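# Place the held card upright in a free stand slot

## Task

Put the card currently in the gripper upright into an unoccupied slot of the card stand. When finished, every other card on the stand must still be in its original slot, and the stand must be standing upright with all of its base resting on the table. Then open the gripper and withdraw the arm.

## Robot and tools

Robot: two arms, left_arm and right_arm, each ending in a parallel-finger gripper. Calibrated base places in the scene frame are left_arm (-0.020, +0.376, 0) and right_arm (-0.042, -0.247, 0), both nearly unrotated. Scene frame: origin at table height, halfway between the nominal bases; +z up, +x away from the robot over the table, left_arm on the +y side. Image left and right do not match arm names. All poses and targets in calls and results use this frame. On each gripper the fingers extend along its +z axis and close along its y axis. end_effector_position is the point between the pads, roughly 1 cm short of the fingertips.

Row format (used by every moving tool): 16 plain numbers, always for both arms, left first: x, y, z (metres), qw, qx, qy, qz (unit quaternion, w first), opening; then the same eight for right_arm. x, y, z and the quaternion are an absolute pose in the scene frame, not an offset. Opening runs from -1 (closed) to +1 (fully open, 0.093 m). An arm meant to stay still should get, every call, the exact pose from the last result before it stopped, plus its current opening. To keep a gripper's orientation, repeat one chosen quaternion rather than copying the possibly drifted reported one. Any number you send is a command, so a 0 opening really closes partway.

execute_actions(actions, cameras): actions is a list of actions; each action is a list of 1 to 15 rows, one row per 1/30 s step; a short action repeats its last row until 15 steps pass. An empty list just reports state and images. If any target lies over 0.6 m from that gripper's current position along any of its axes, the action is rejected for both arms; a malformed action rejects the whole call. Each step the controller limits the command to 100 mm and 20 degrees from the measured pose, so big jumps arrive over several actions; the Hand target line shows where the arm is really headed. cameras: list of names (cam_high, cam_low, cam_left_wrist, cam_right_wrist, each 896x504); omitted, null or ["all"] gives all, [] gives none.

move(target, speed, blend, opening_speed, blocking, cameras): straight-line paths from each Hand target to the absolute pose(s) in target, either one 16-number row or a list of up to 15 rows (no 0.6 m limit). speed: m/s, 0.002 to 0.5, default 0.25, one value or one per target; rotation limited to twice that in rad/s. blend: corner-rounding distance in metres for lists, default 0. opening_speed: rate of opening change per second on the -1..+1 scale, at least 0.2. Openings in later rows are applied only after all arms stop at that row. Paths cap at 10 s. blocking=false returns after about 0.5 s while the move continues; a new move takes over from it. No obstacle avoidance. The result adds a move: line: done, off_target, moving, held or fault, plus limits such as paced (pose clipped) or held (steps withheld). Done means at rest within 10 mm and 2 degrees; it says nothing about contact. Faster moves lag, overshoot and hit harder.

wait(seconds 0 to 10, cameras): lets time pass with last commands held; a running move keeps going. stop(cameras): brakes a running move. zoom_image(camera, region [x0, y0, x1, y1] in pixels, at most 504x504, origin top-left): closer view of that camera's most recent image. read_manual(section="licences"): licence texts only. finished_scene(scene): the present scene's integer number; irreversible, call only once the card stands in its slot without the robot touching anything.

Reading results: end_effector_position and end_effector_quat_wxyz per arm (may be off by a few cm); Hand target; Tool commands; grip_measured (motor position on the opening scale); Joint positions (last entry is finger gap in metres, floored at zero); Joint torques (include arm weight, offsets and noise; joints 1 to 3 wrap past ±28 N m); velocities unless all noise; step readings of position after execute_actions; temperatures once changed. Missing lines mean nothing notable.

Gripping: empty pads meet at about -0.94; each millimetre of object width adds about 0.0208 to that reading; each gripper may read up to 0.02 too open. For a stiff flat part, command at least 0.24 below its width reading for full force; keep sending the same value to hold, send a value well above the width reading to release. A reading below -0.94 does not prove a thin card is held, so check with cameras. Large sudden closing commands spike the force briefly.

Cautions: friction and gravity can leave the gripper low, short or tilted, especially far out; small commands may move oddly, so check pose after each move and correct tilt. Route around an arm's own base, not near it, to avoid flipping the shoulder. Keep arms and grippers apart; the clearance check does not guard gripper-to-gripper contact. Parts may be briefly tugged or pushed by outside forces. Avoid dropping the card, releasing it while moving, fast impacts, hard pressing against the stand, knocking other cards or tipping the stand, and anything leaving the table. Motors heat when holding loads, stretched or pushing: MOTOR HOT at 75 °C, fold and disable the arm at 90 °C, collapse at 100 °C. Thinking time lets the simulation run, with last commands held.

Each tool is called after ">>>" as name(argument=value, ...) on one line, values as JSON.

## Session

>>> execute_actions(actions=[])

>>> zoom_image(camera="cam_high", region=[210, 150, 630, 390])

>>> zoom_image(camera="cam_low", region=[420, 100, 720, 330])

Scene clock: 0.00 s.
left_arm: end_effector_position=(+0.3831, +0.5105, +0.2031) grip_measured=-0.987 end_effector_quat_wxyz=(+0.194, +0.312, +0.831, +0.418) | right_arm: end_effector_position=(+0.2777, -0.3417, +0.4538) grip_measured=+1.000 end_effector_quat_wxyz=(+0.760, +0.092, +0.602, -0.226)
Joint positions: left_arm=[0.102 1.499 1.15 -0.377 -0.521 1.08 0] | right_arm=[-0.147 0.919 0.948 0.243 0.288 -0.215 0.093]
Joint velocities: within noise
Joint torques (N m): no reading
Heat: left arm: 32 °C; right arm: 34 °C.
Hand target: left_arm +0.3821, +0.5102, +0.2036; +0.191, +0.314, +0.831, +0.417 | right_arm +0.2758, -0.3414, +0.4589; +0.764, +0.093, +0.597, -0.226
Tool commands: left_gripper/opening=-1.0 right_gripper/opening=+1.0

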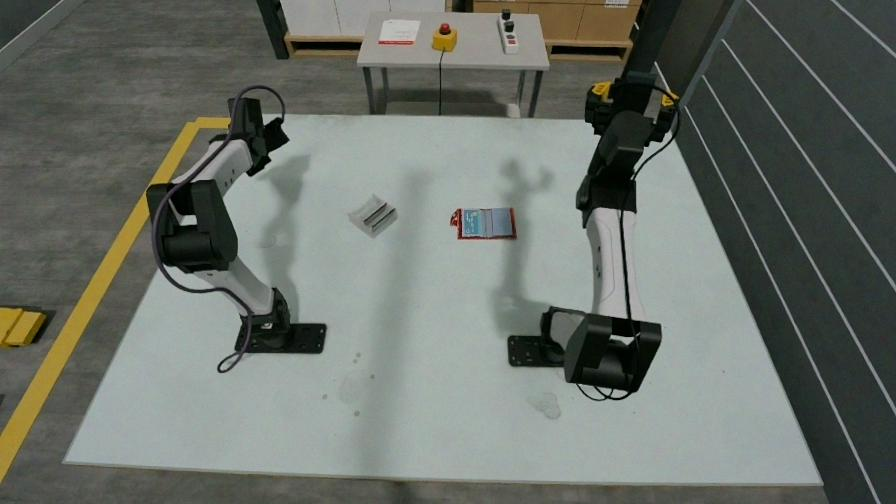

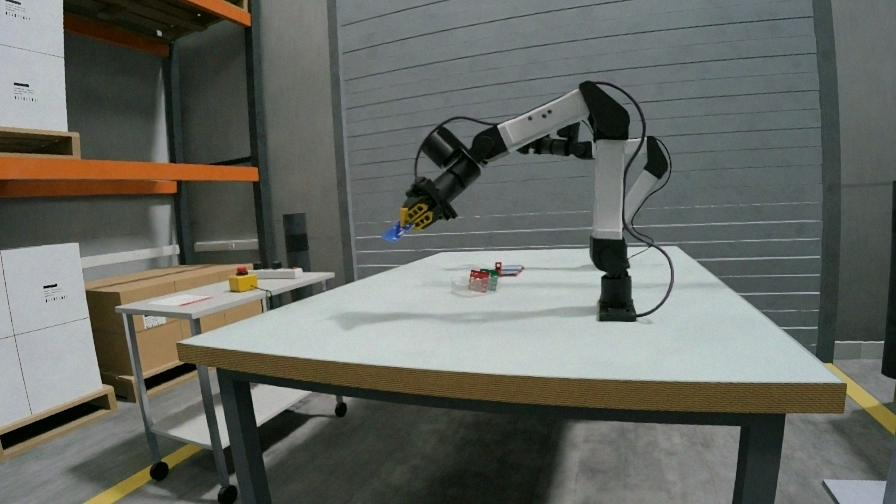

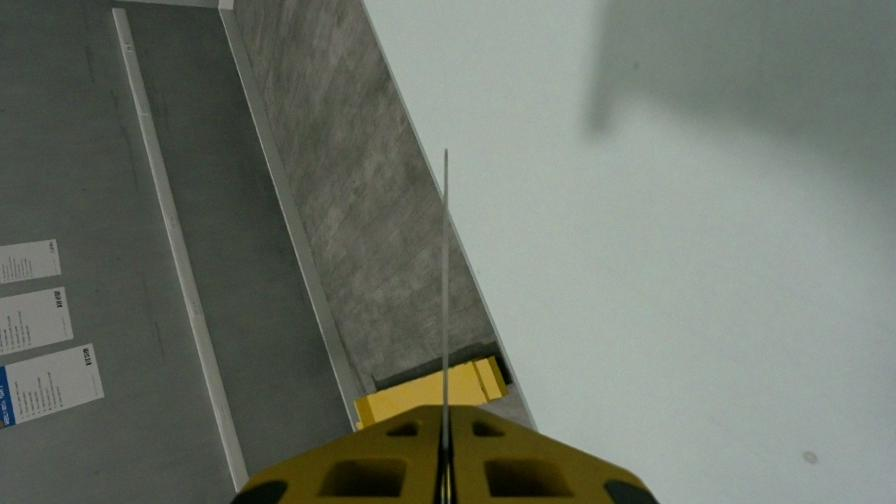

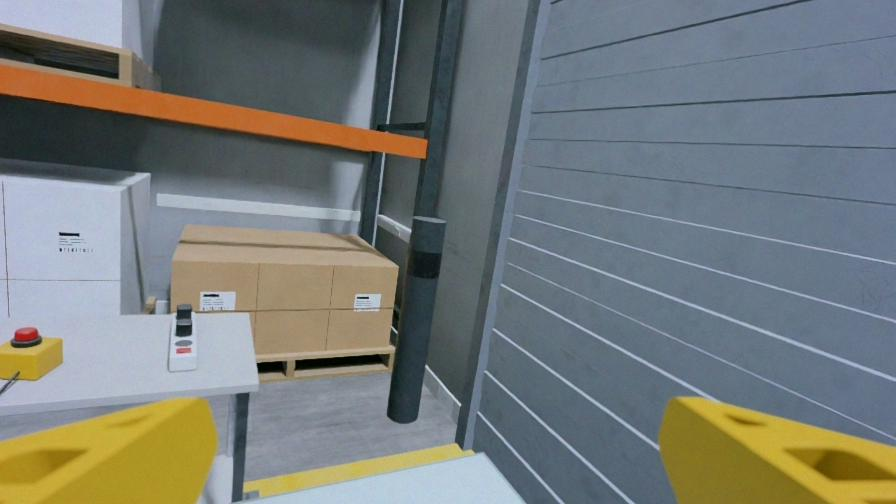

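Scaled by 1.200 from the camera's 896x504 image, which has a finer 1280x720 frame.

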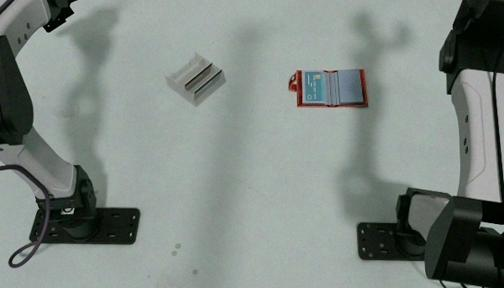

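Scaled by 1.680 from the camera's 896x504 image, which has a finer 1280x720 frame.

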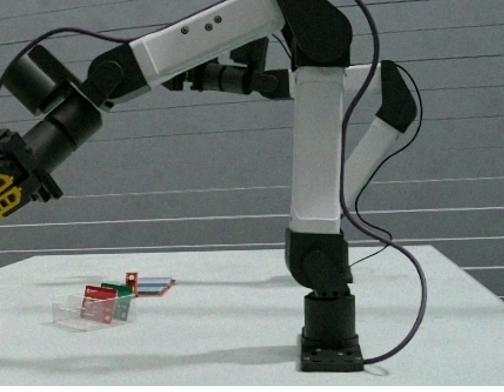

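>>> move(target=[0.25,0.214,0.26,0.2475,0.2824,0.9237,-0.0757,-1,0.2758,-0.3414,0.4589,0.764,0.093,0.597,-0.226,1], speed=0.3)

>>> zoom_image(camera="cam_left_wrist", region=[220, 0, 680, 420])

>>> zoom_image(camera="cam_low", region=[430, 140, 570, 310])

Scene clock: 12.63 s.
left_arm: end_effector_position=(+0.2553, +0.2148, +0.2512) grip_measured=-0.987 end_effector_quat_wxyz=(+0.241, +0.286, +0.925, -0.067) | right_arm: end_effector_position=(+0.2777, -0.3417, +0.4538) grip_measured=+1.000 end_effector_quat_wxyz=(+0.760, +0.092, +0.602, -0.226)
Joint positions: left_arm=[-0.538 1.367 1.497 -1.195 0.026 0.076 0] | right_arm=[-0.147 0.919 0.948 0.243 0.288 -0.215 0.093]
Joint torques (N m): left_arm=[-0.13 -5.2 8.27 1.47 0.24 -0.09] | right_arm=[-0.12 -1.4 7.24 2.42 -0.02 -0.11]
Hand target: left_arm +0.2500, +0.2140, +0.2599; +0.248, +0.283, +0.924, -0.076 | right_arm +0.2758, -0.3414, +0.4589; +0.764, +0.093, +0.597, -0.226
Off the commanded pose: left_arm 0.010 m, 1 deg | right_arm 0.005 m, 1 deg.
move: done

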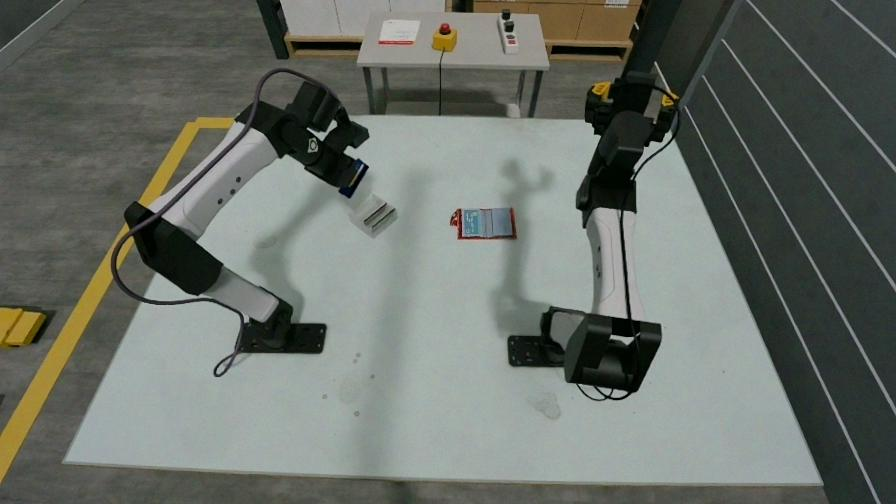

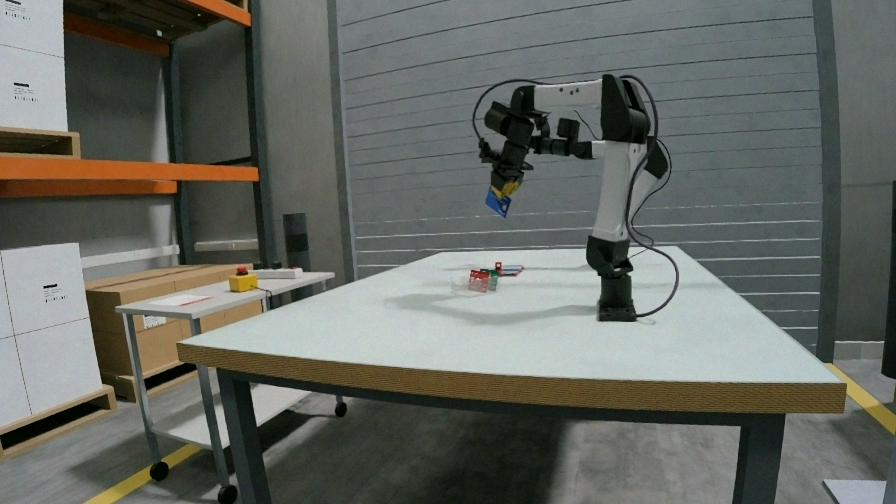

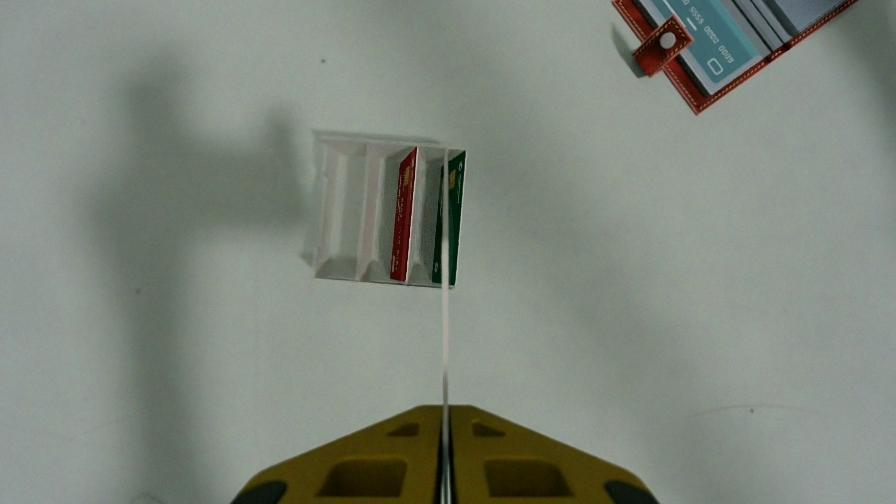

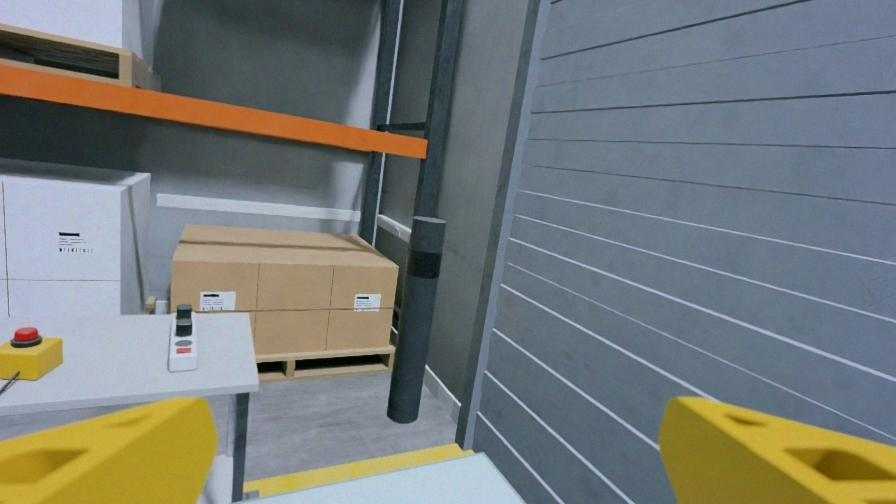

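Scaled by 1.096 from the camera's 896x504 image, which has a finer 1280x720 frame.

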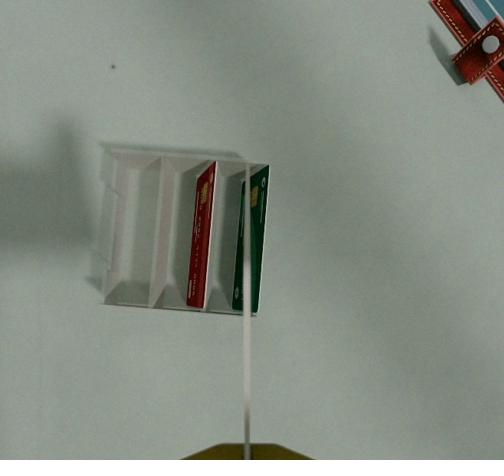

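Scaled by 2.965 from the camera's 896x504 image, which has a finer 1280x720 frame.

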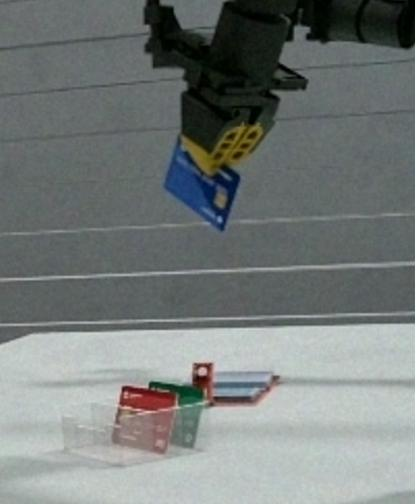

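>>> move(target=[0.362,0.232,0.135,0,0.3289,0.9444,0,-1,0.2758,-0.3414,0.4589,0.764,0.093,0.597,-0.226,1], speed=0.2)

>>> zoom_image(camera="cam_left_wrist", region=[330, 0, 780, 420])

>>> zoom_image(camera="cam_low", region=[430, 180, 560, 310])

Scene clock: 43.67 s.
left_arm: end_effector_position=(+0.3612, +0.2286, +0.1400) grip_measured=-0.987 end_effector_quat_wxyz=(+0.013, +0.324, +0.946, -0.006) | right_arm: end_effector_position=(+0.2777, -0.3417, +0.4538) grip_measured=+1.000 end_effector_quat_wxyz=(+0.760, +0.092, +0.602, -0.226)
Joint positions: left_arm=[-0.385 2.102 2.025 -1.469 0.011 0.294 0] | right_arm=[-0.147 0.919 0.948 0.243 0.288 -0.215 0.093]
Joint torques (N m): left_arm=[0.65 -7.46 7.98 0.36 0.04 0.19] | right_arm=[-0.12 -1.4 7.24 2.42 -0.02 -0.11]
Hand target: left_arm +0.3619, +0.2319, +0.1350; +0.000, +0.329, +0.944, +0.000 | right_arm +0.2758, -0.3414, +0.4589; +0.764, +0.093, +0.597, -0.226
Off the commanded pose: left_arm 0.006 m, 2 deg | right_arm 0.005 m, 1 deg.
move: done

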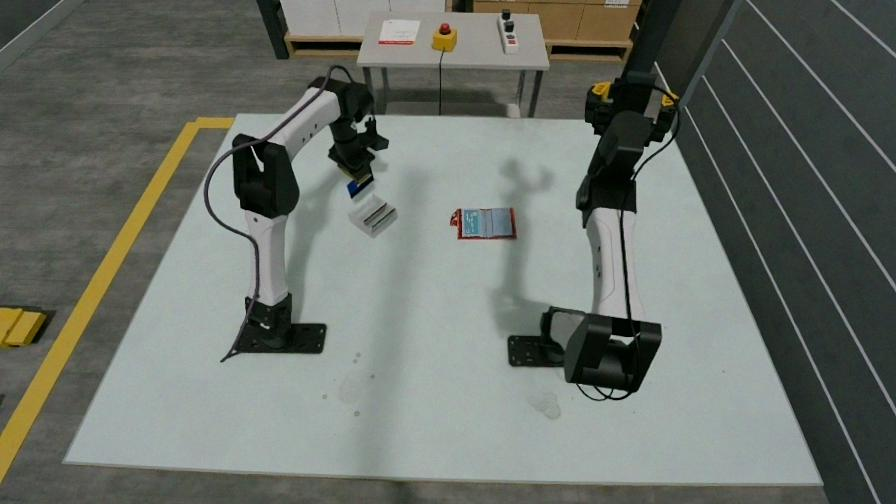

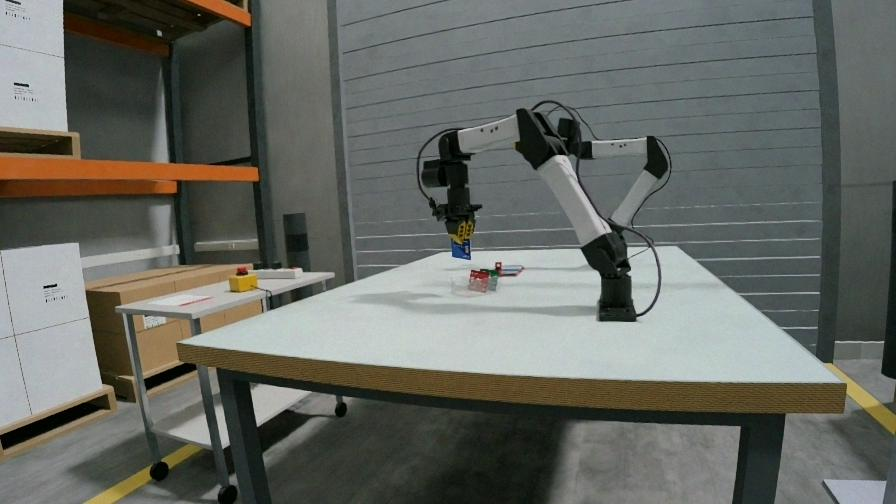

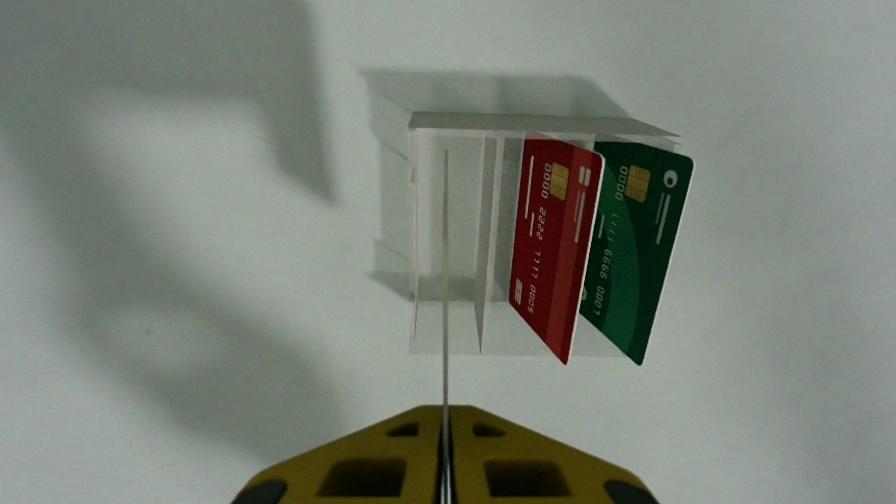

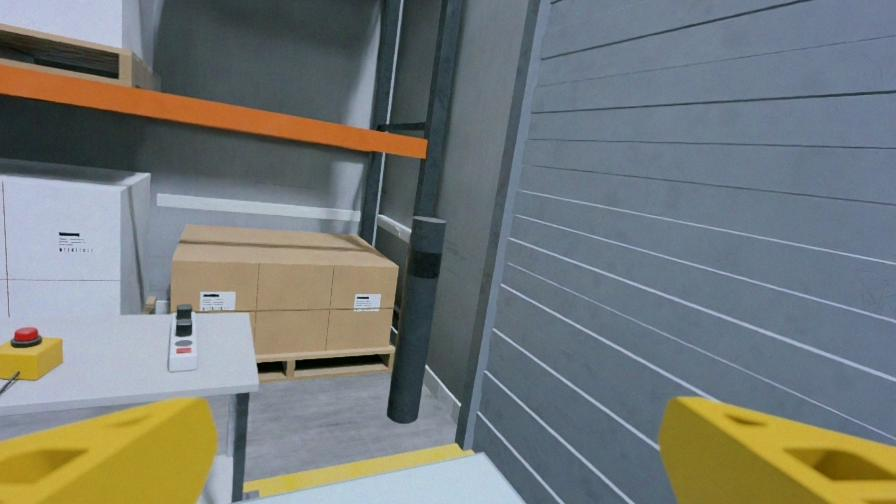

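Scaled by 1.120 from the camera's 896x504 image, which has a finer 1280x720 frame.

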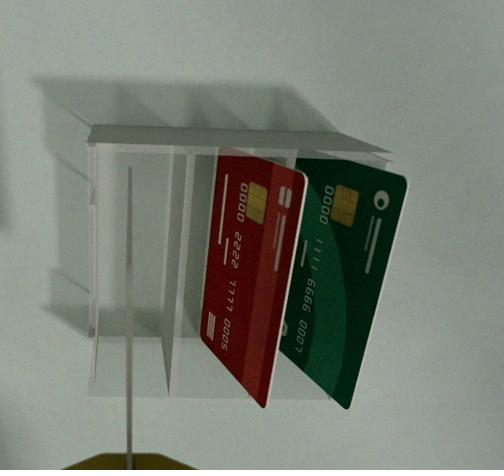

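Scaled by 3.877 from the camera's 896x504 image, which has a finer 1280x720 frame.

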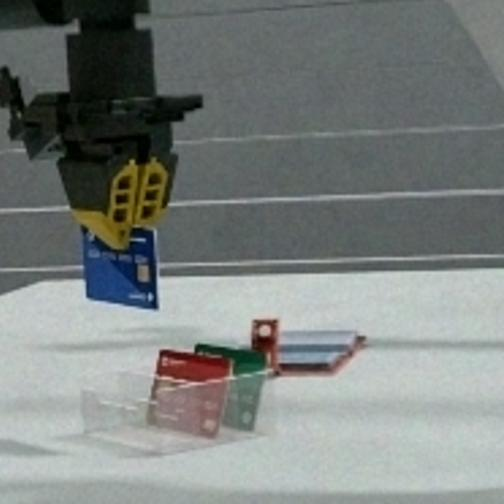

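>>> move(target=[0.3526,0.2394,0.098,0,0.3289,0.9444,0,-1,0.2758,-0.3414,0.4589,0.764,0.093,0.597,-0.226,1], speed=0.12, cameras=["cam_low","cam_left_wrist"])

>>> zoom_image(camera="cam_left_wrist", region=[330, 50, 780, 470])

>>> zoom_image(camera="cam_low", region=[430, 200, 540, 310])

Scene clock: 66.23 s.
left_arm: end_effector_position=(+0.3483, +0.2366, +0.0886) grip_measured=-0.987 end_effector_quat_wxyz=(-0.022, +0.324, +0.946, -0.004) | right_arm: end_effector_position=(+0.2777, -0.3417, +0.4538) grip_measured=+1.000 end_effector_quat_wxyz=(+0.760, +0.092, +0.602, -0.226)
Joint positions: left_arm=[-0.379 2.097 1.813 -1.331 0.01 0.302 0] | right_arm=[-0.147 0.919 0.948 0.243 0.288 -0.215 0.093]
Joint torques (N m): left_arm=[0.85 -11.81 5.35 0.62 0.03 0.22] | right_arm=[-0.12 -1.4 7.24 2.42 -0.02 -0.11]
Heat: left arm: 37 °C; right arm: 39 °C.
Hand target: left_arm +0.3525, +0.2394, +0.0980; -0.001, +0.329, +0.944, +0.000 | right_arm +0.2758, -0.3414, +0.4589; +0.764, +0.093, +0.597, -0.226
Off the commanded pose: left_arm 0.011 m, 3 deg | right_arm 0.005 m, 1 deg.
move: off_target (left_arm)
Images, in order: cam_low, cam_left_wrist.

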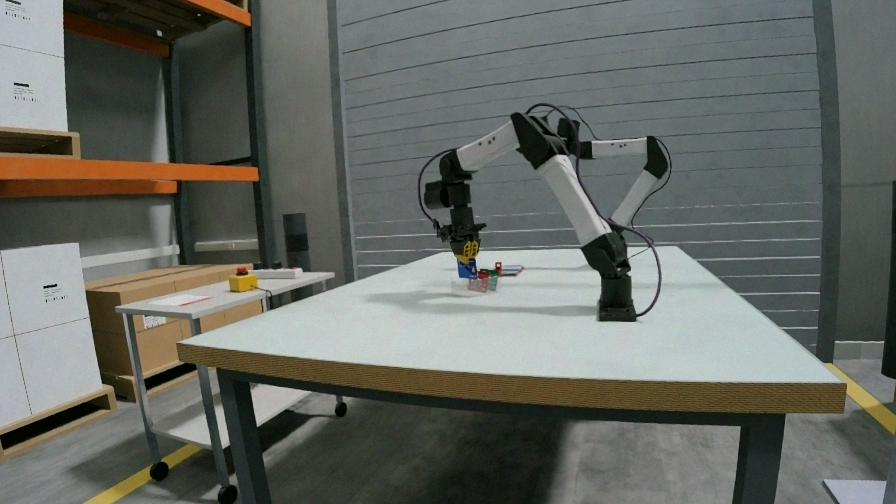

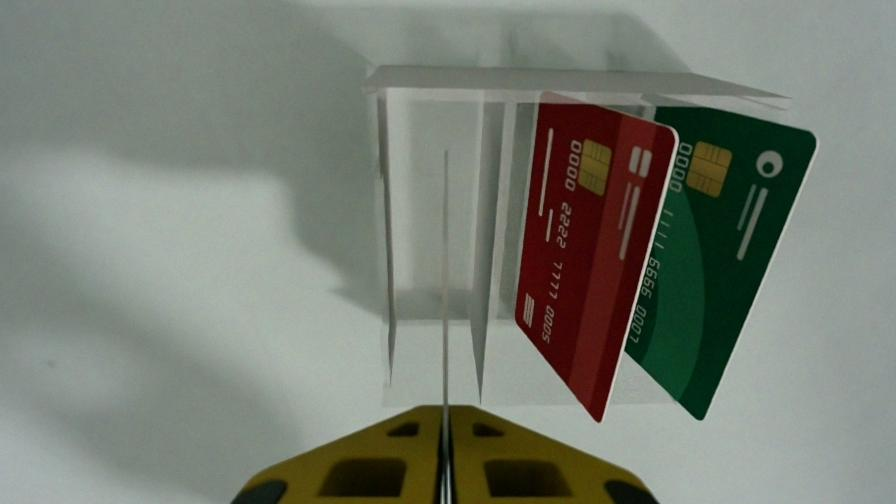

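Scaled by 1.120 from the camera's 896x504 image, which has a finer 1280x720 frame.

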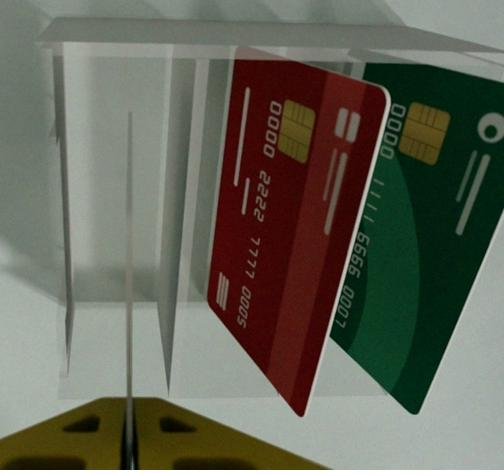

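Scaled by 4.582 from the camera's 896x504 image, which has a finer 1280x720 frame.

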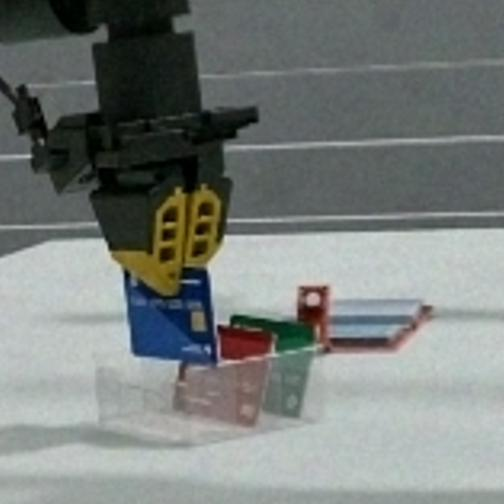

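>>> move(target=[0.354,0.2365,0.094,0.0179,0.3289,0.9444,-0.0062,-1,0.2758,-0.3414,0.4589,0.764,0.093,0.597,-0.226,1], speed=0.1, cameras=["cam_low","cam_left_wrist"])

>>> zoom_image(camera="cam_low", region=[430, 200, 540, 310])

Scene clock: 83.73 s.
left_arm: end_effector_position=(+0.3471, +0.2370, +0.0894) grip_measured=-0.987 end_effector_quat_wxyz=(-0.007, +0.325, +0.946, -0.005) | right_arm: end_effector_position=(+0.2777, -0.3417, +0.4538) grip_measured=+1.000 end_effector_quat_wxyz=(+0.760, +0.092, +0.602, -0.226)
Joint positions: left_arm=[-0.379 2.06 1.761 -1.286 0.01 0.303 0] | right_arm=[-0.147 0.919 0.948 0.243 0.288 -0.215 0.093]
Joint torques (N m): left_arm=[0.8 -10.78 5.01 0.86 0.16 0.21] | right_arm=[-0.13 -1.39 7.24 2.42 -0.02 -0.11]
Hand target: left_arm +0.3539, +0.2365, +0.0942; +0.017, +0.329, +0.944, -0.006 | right_arm +0.2758, -0.3414, +0.4589; +0.764, +0.093, +0.597, -0.226
Off the commanded pose: left_arm 0.008 m, 3 deg | right_arm 0.005 m, 1 deg.
move: off_target (left_arm)
Images, in order: cam_low, cam_left_wrist.

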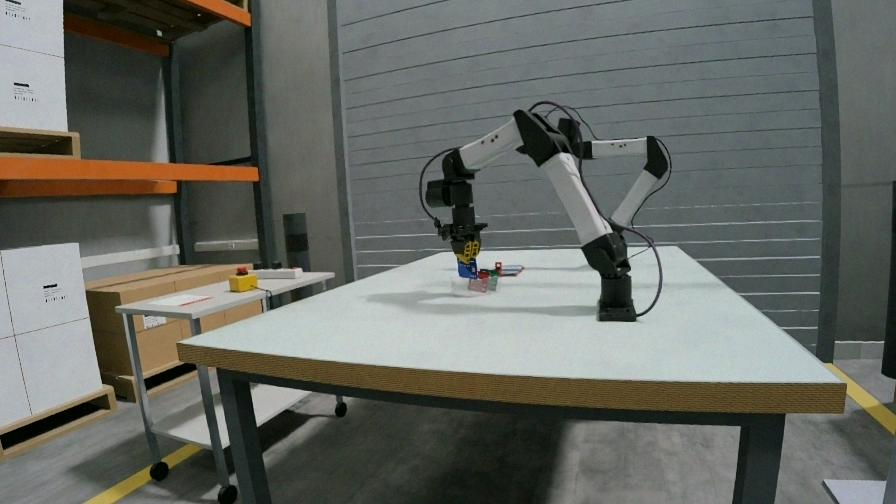

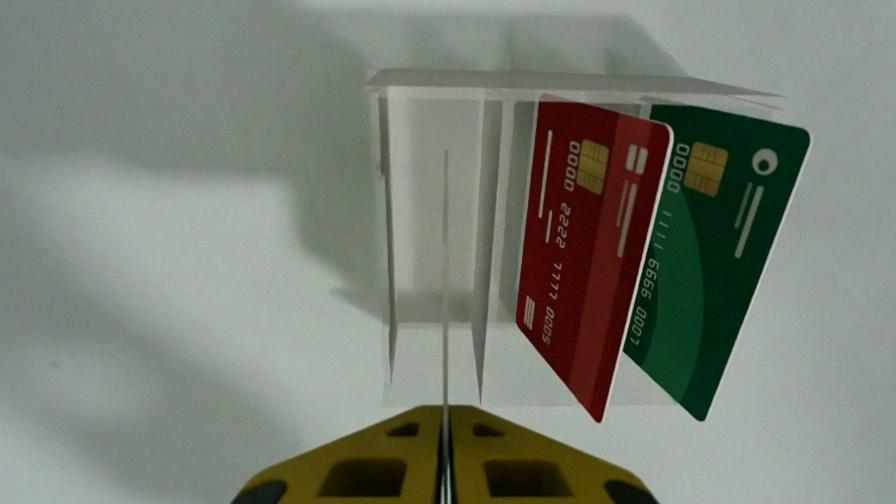

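Scaled by 4.582 from the camera's 896x504 image, which has a finer 1280x720 frame.

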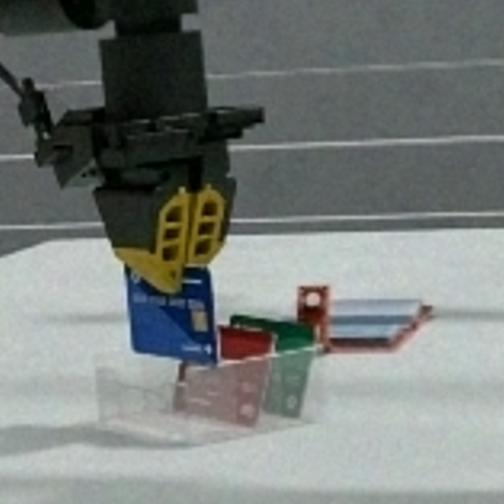

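>>> move(target=[0.3585,0.2335,0.094,0.0179,0.3289,0.9444,-0.0062,-1,0.2758,-0.3414,0.4589,0.764,0.093,0.597,-0.226,1], speed=0.1, cameras=["cam_low","cam_left_wrist"])

>>> zoom_image(camera="cam_low", region=[430, 200, 540, 310])

Scene clock: 92.60 s.
left_arm: end_effector_position=(+0.3476, +0.2368, +0.0897) grip_measured=-0.987 end_effector_quat_wxyz=(-0.006, +0.325, +0.946, -0.005) | right_arm: end_effector_position=(+0.2777, -0.3417, +0.4538) grip_measured=+1.000 end_effector_quat_wxyz=(+0.760, +0.092, +0.602, -0.226)
Joint positions: left_arm=[-0.379 2.06 1.763 -1.284 0.01 0.303 0] | right_arm=[-0.147 0.919 0.948 0.243 0.288 -0.215 0.093]
Joint torques (N m): left_arm=[0.53 -9.18 7.84 0.79 0.16 0.18] | right_arm=[-0.12 -1.39 7.24 2.42 -0.02 -0.11]
Hand target: left_arm +0.3582, +0.2336, +0.0943; +0.018, +0.329, +0.944, -0.006 | right_arm +0.2758, -0.3414, +0.4589; +0.764, +0.093, +0.597, -0.226
Off the commanded pose: left_arm 0.012 m, 3 deg | right_arm 0.005 m, 1 deg.
move: off_target (left_arm)
Images, in order: cam_low, cam_left_wrist.

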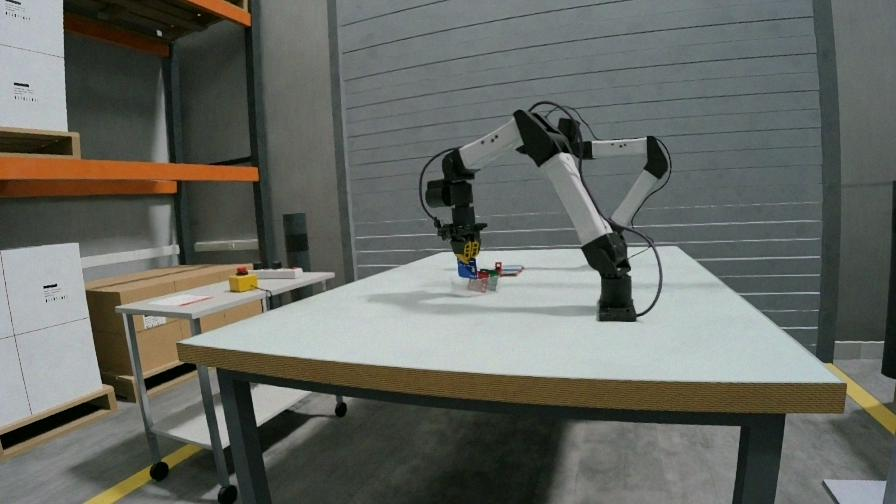

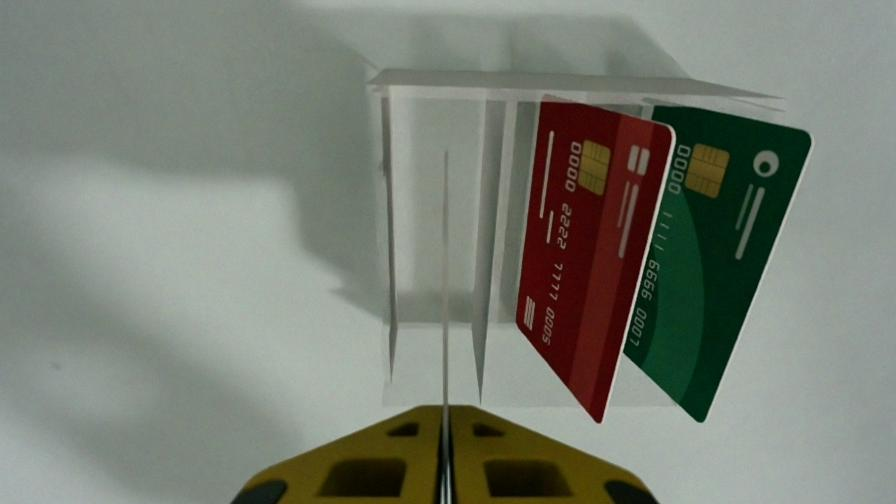

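Scaled by 4.582 from the camera's 896x504 image, which has a finer 1280x720 frame.

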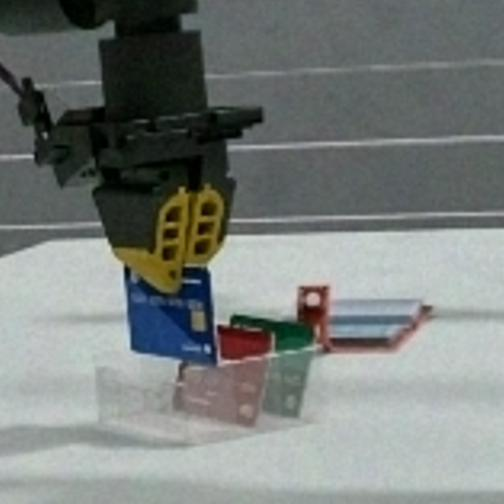

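>>> move(target=[[0.363,0.231,0.13,0.0179,0.3289,0.9444,-0.0062,-1,0.2758,-0.3414,0.4589,0.764,0.093,0.597,-0.226,1],[0.3562,0.236,0.098,0.0179,0.3289,0.9444,-0.0062,-1,0.2758,-0.3414,0.4589,0.764,0.093,0.597,-0.226,1]], speed=0.1, cameras=["cam_low","cam_left_wrist"])

Scene clock: 99.43 s.
left_arm: end_effector_position=(+0.3549, +0.2341, +0.0949) grip_measured=-0.987 end_effector_quat_wxyz=(+0.010, +0.325, +0.946, -0.005) | right_arm: end_effector_position=(+0.2777, -0.3417, +0.4538) grip_measured=+1.000 end_effector_quat_wxyz=(+0.760, +0.092, +0.602, -0.226)
Joint positions: left_arm=[-0.379 2.06 1.783 -1.274 0.01 0.303 0] | right_arm=[-0.147 0.919 0.948 0.243 0.288 -0.215 0.093]
Joint torques (N m): left_arm=[0.87 -10.17 5.72 0.67 0.16 0.2] | right_arm=[-0.1 -1.4 7.25 2.42 -0.02 -0.11]
Hand target: left_arm +0.3561, +0.2360, +0.0979; +0.018, +0.329, +0.944, -0.006 | right_arm +0.2758, -0.3414, +0.4589; +0.764, +0.093, +0.597, -0.226
Off the commanded pose: left_arm 0.004 m, 1 deg | right_arm 0.005 m, 1 deg.
move: done
Images, in order: cam_low, cam_left_wrist.

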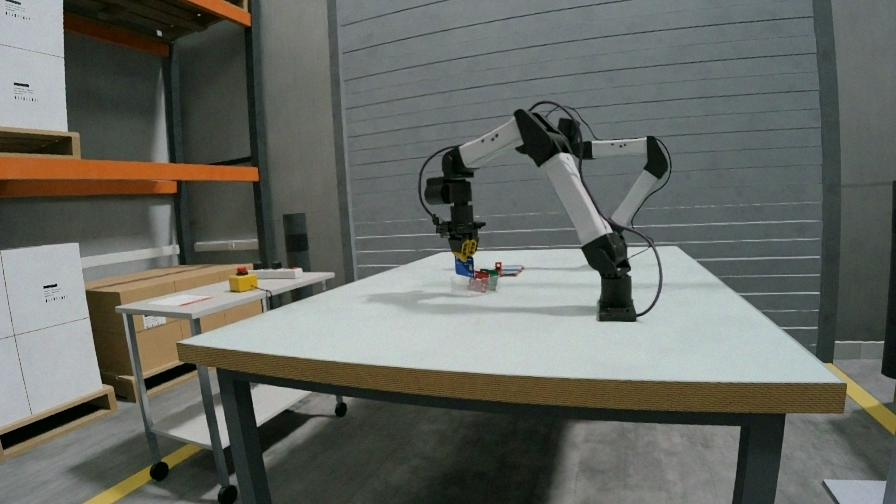

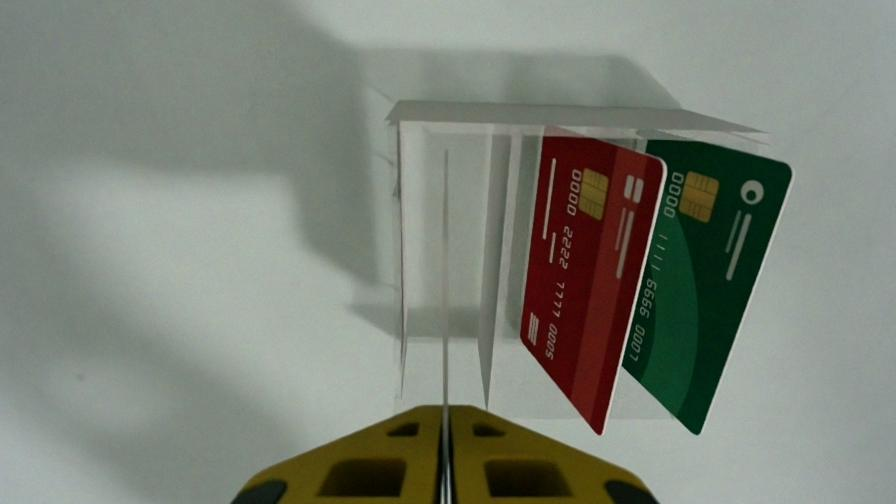

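>>> move(target=[0.353,0.237,0.075,0.0119,0.3289,0.9444,-0.004,-1,0.2758,-0.3414,0.4589,0.764,0.093,0.597,-0.226,1], speed=0.06, cameras=["cam_low","cam_left_wrist"])

>>> zoom_image(camera="cam_low", region=[430, 200, 540, 310])

Scene clock: 107.63 s.
left_arm: end_effector_position=(+0.3522, +0.2351, +0.0743) grip_measured=-0.987 end_effector_quat_wxyz=(+0.007, +0.325, +0.946, -0.005) | right_arm: end_effector_position=(+0.2777, -0.3417, +0.4538) grip_measured=+1.000 end_effector_quat_wxyz=(+0.760, +0.092, +0.602, -0.226)
Joint positions: left_arm=[-0.379 2.06 1.701 -1.197 0.01 0.303 0] | right_arm=[-0.147 0.919 0.948 0.243 0.288 -0.215 0.093]
Joint torques (N m): left_arm=[0.68 -9.72 5.6 0.61 0.11 0.19] | right_arm=[-0.12 -1.39 7.24 2.42 -0.02 -0.11]
Hand target: left_arm +0.3530, +0.2369, +0.0749; +0.012, +0.329, +0.944, -0.004 | right_arm +0.2758, -0.3414, +0.4589; +0.764, +0.093, +0.597, -0.226
Off the commanded pose: left_arm 0.002 m, 1 deg | right_arm 0.005 m, 1 deg.
move: done
Images, in order: cam_low, cam_left_wrist.

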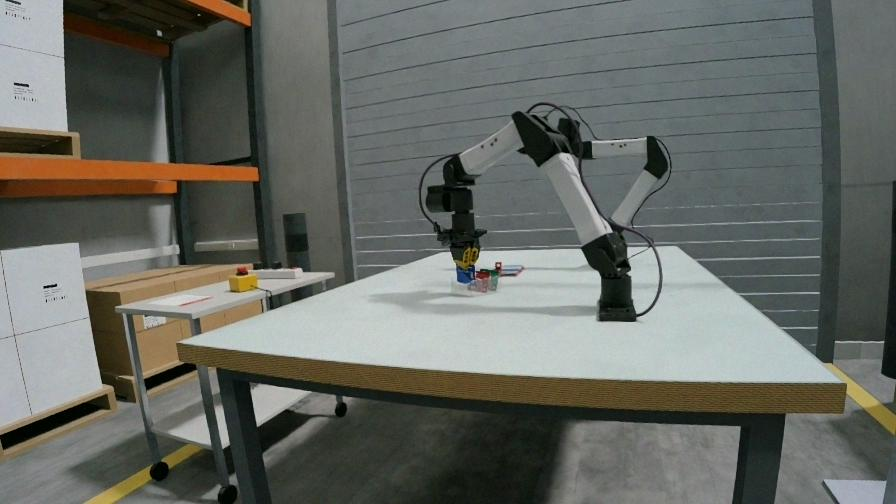

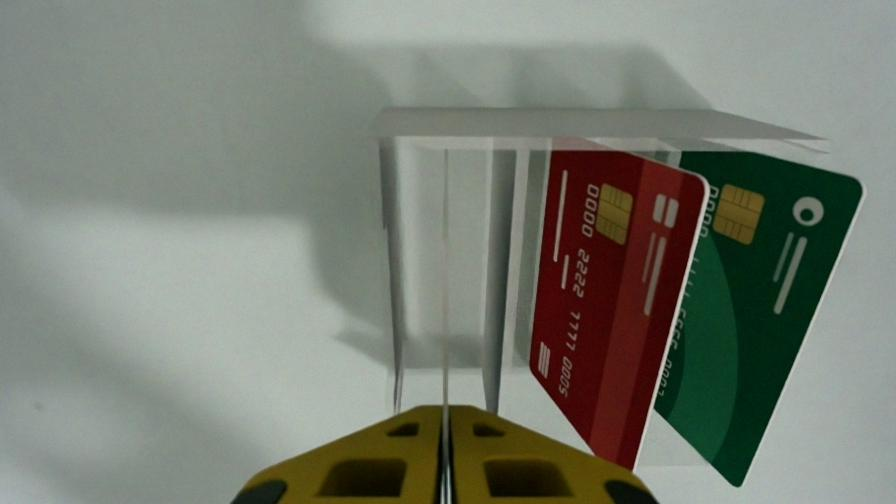

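Scaled by 4.582 from the camera's 896x504 image, which has a finer 1280x720 frame.

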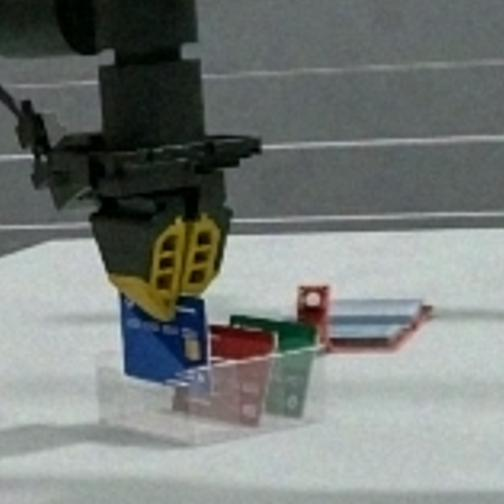

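>>> move(target=[0.351,0.2387,0.065,0.0119,0.3289,0.9444,-0.004,-1,0.2758,-0.3414,0.4589,0.764,0.093,0.597,-0.226,1], speed=0.06, cameras=["cam_low","cam_left_wrist"])

>>> zoom_image(camera="cam_left_wrist", region=[340, 80, 580, 320])

>>> zoom_image(camera="cam_low", region=[430, 200, 540, 310])

Scene clock: 118.53 s.
left_arm: end_effector_position=(+0.3498, +0.2360, +0.0628) grip_measured=-0.987 end_effector_quat_wxyz=(+0.005, +0.325, +0.946, -0.005) | right_arm: end_effector_position=(+0.2777, -0.3417, +0.4538) grip_measured=+1.000 end_effector_quat_wxyz=(+0.760, +0.092, +0.602, -0.226)
Joint positions: left_arm=[-0.379 2.06 1.655 -1.156 0.01 0.303 0] | right_arm=[-0.147 0.919 0.948 0.243 0.288 -0.215 0.093]
Joint torques (N m): left_arm=[0.88 -9.99 5.53 0.61 0.12 0.2] | right_arm=[-0.1 -1.4 7.24 2.42 -0.02 -0.11]
Hand target: left_arm +0.3510, +0.2386, +0.0650; +0.012, +0.329, +0.944, -0.004 | right_arm +0.2758, -0.3414, +0.4589; +0.764, +0.093, +0.597, -0.226
Off the commanded pose: left_arm 0.004 m, 1 deg | right_arm 0.005 m, 1 deg.
move: done
Images, in order: cam_low, cam_left_wrist.

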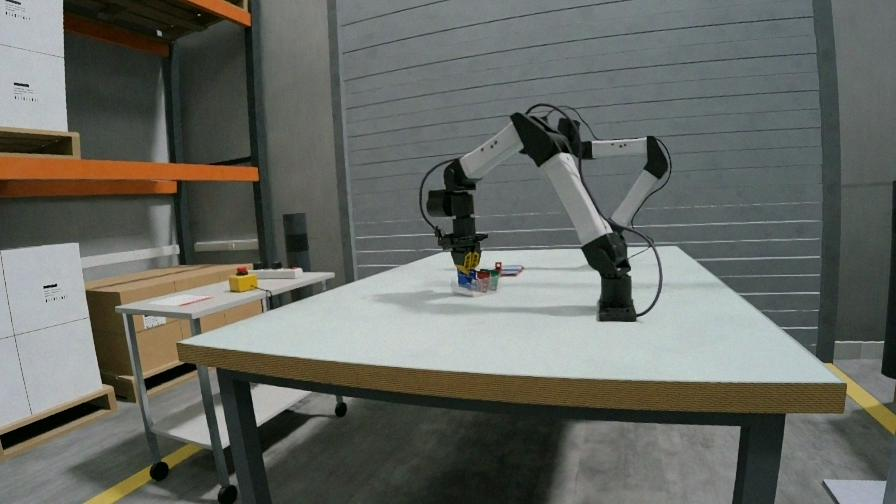

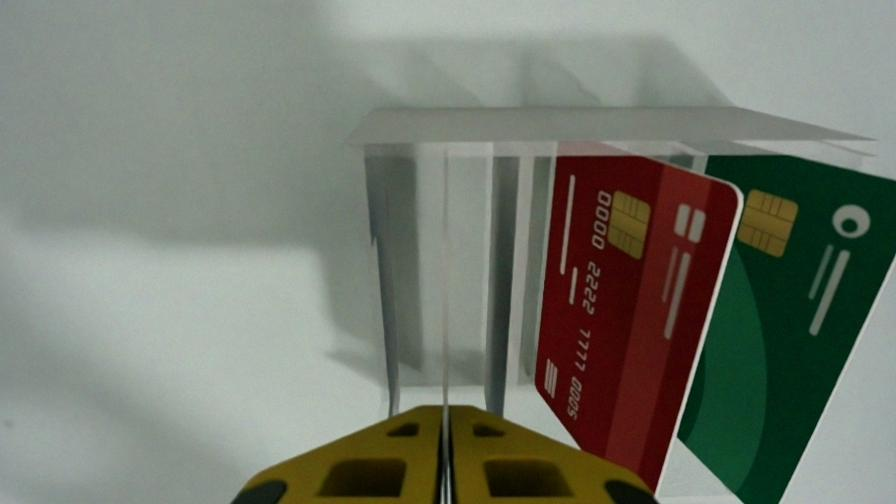

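Scaled by 2.100 from the camera's 896x504 image, which has a finer 1280x720 frame.

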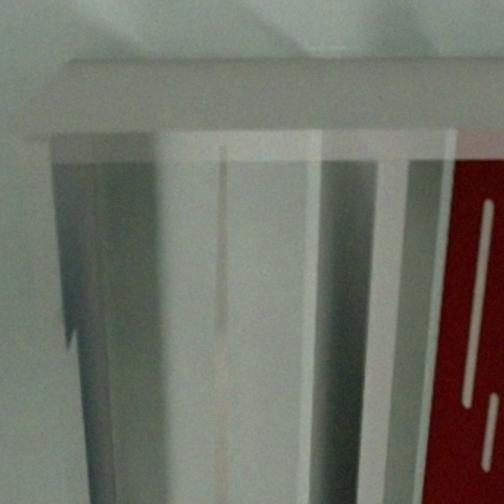

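Scaled by 4.582 from the camera's 896x504 image, which has a finer 1280x720 frame.

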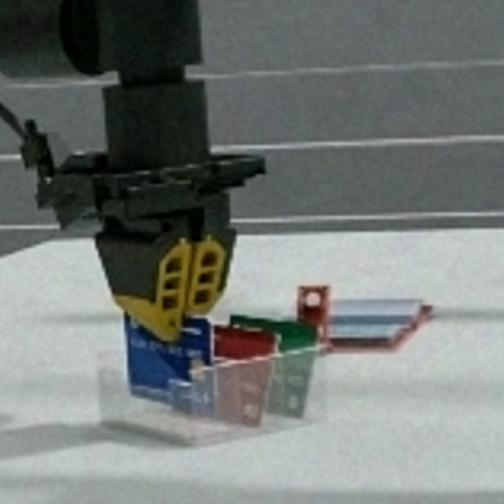

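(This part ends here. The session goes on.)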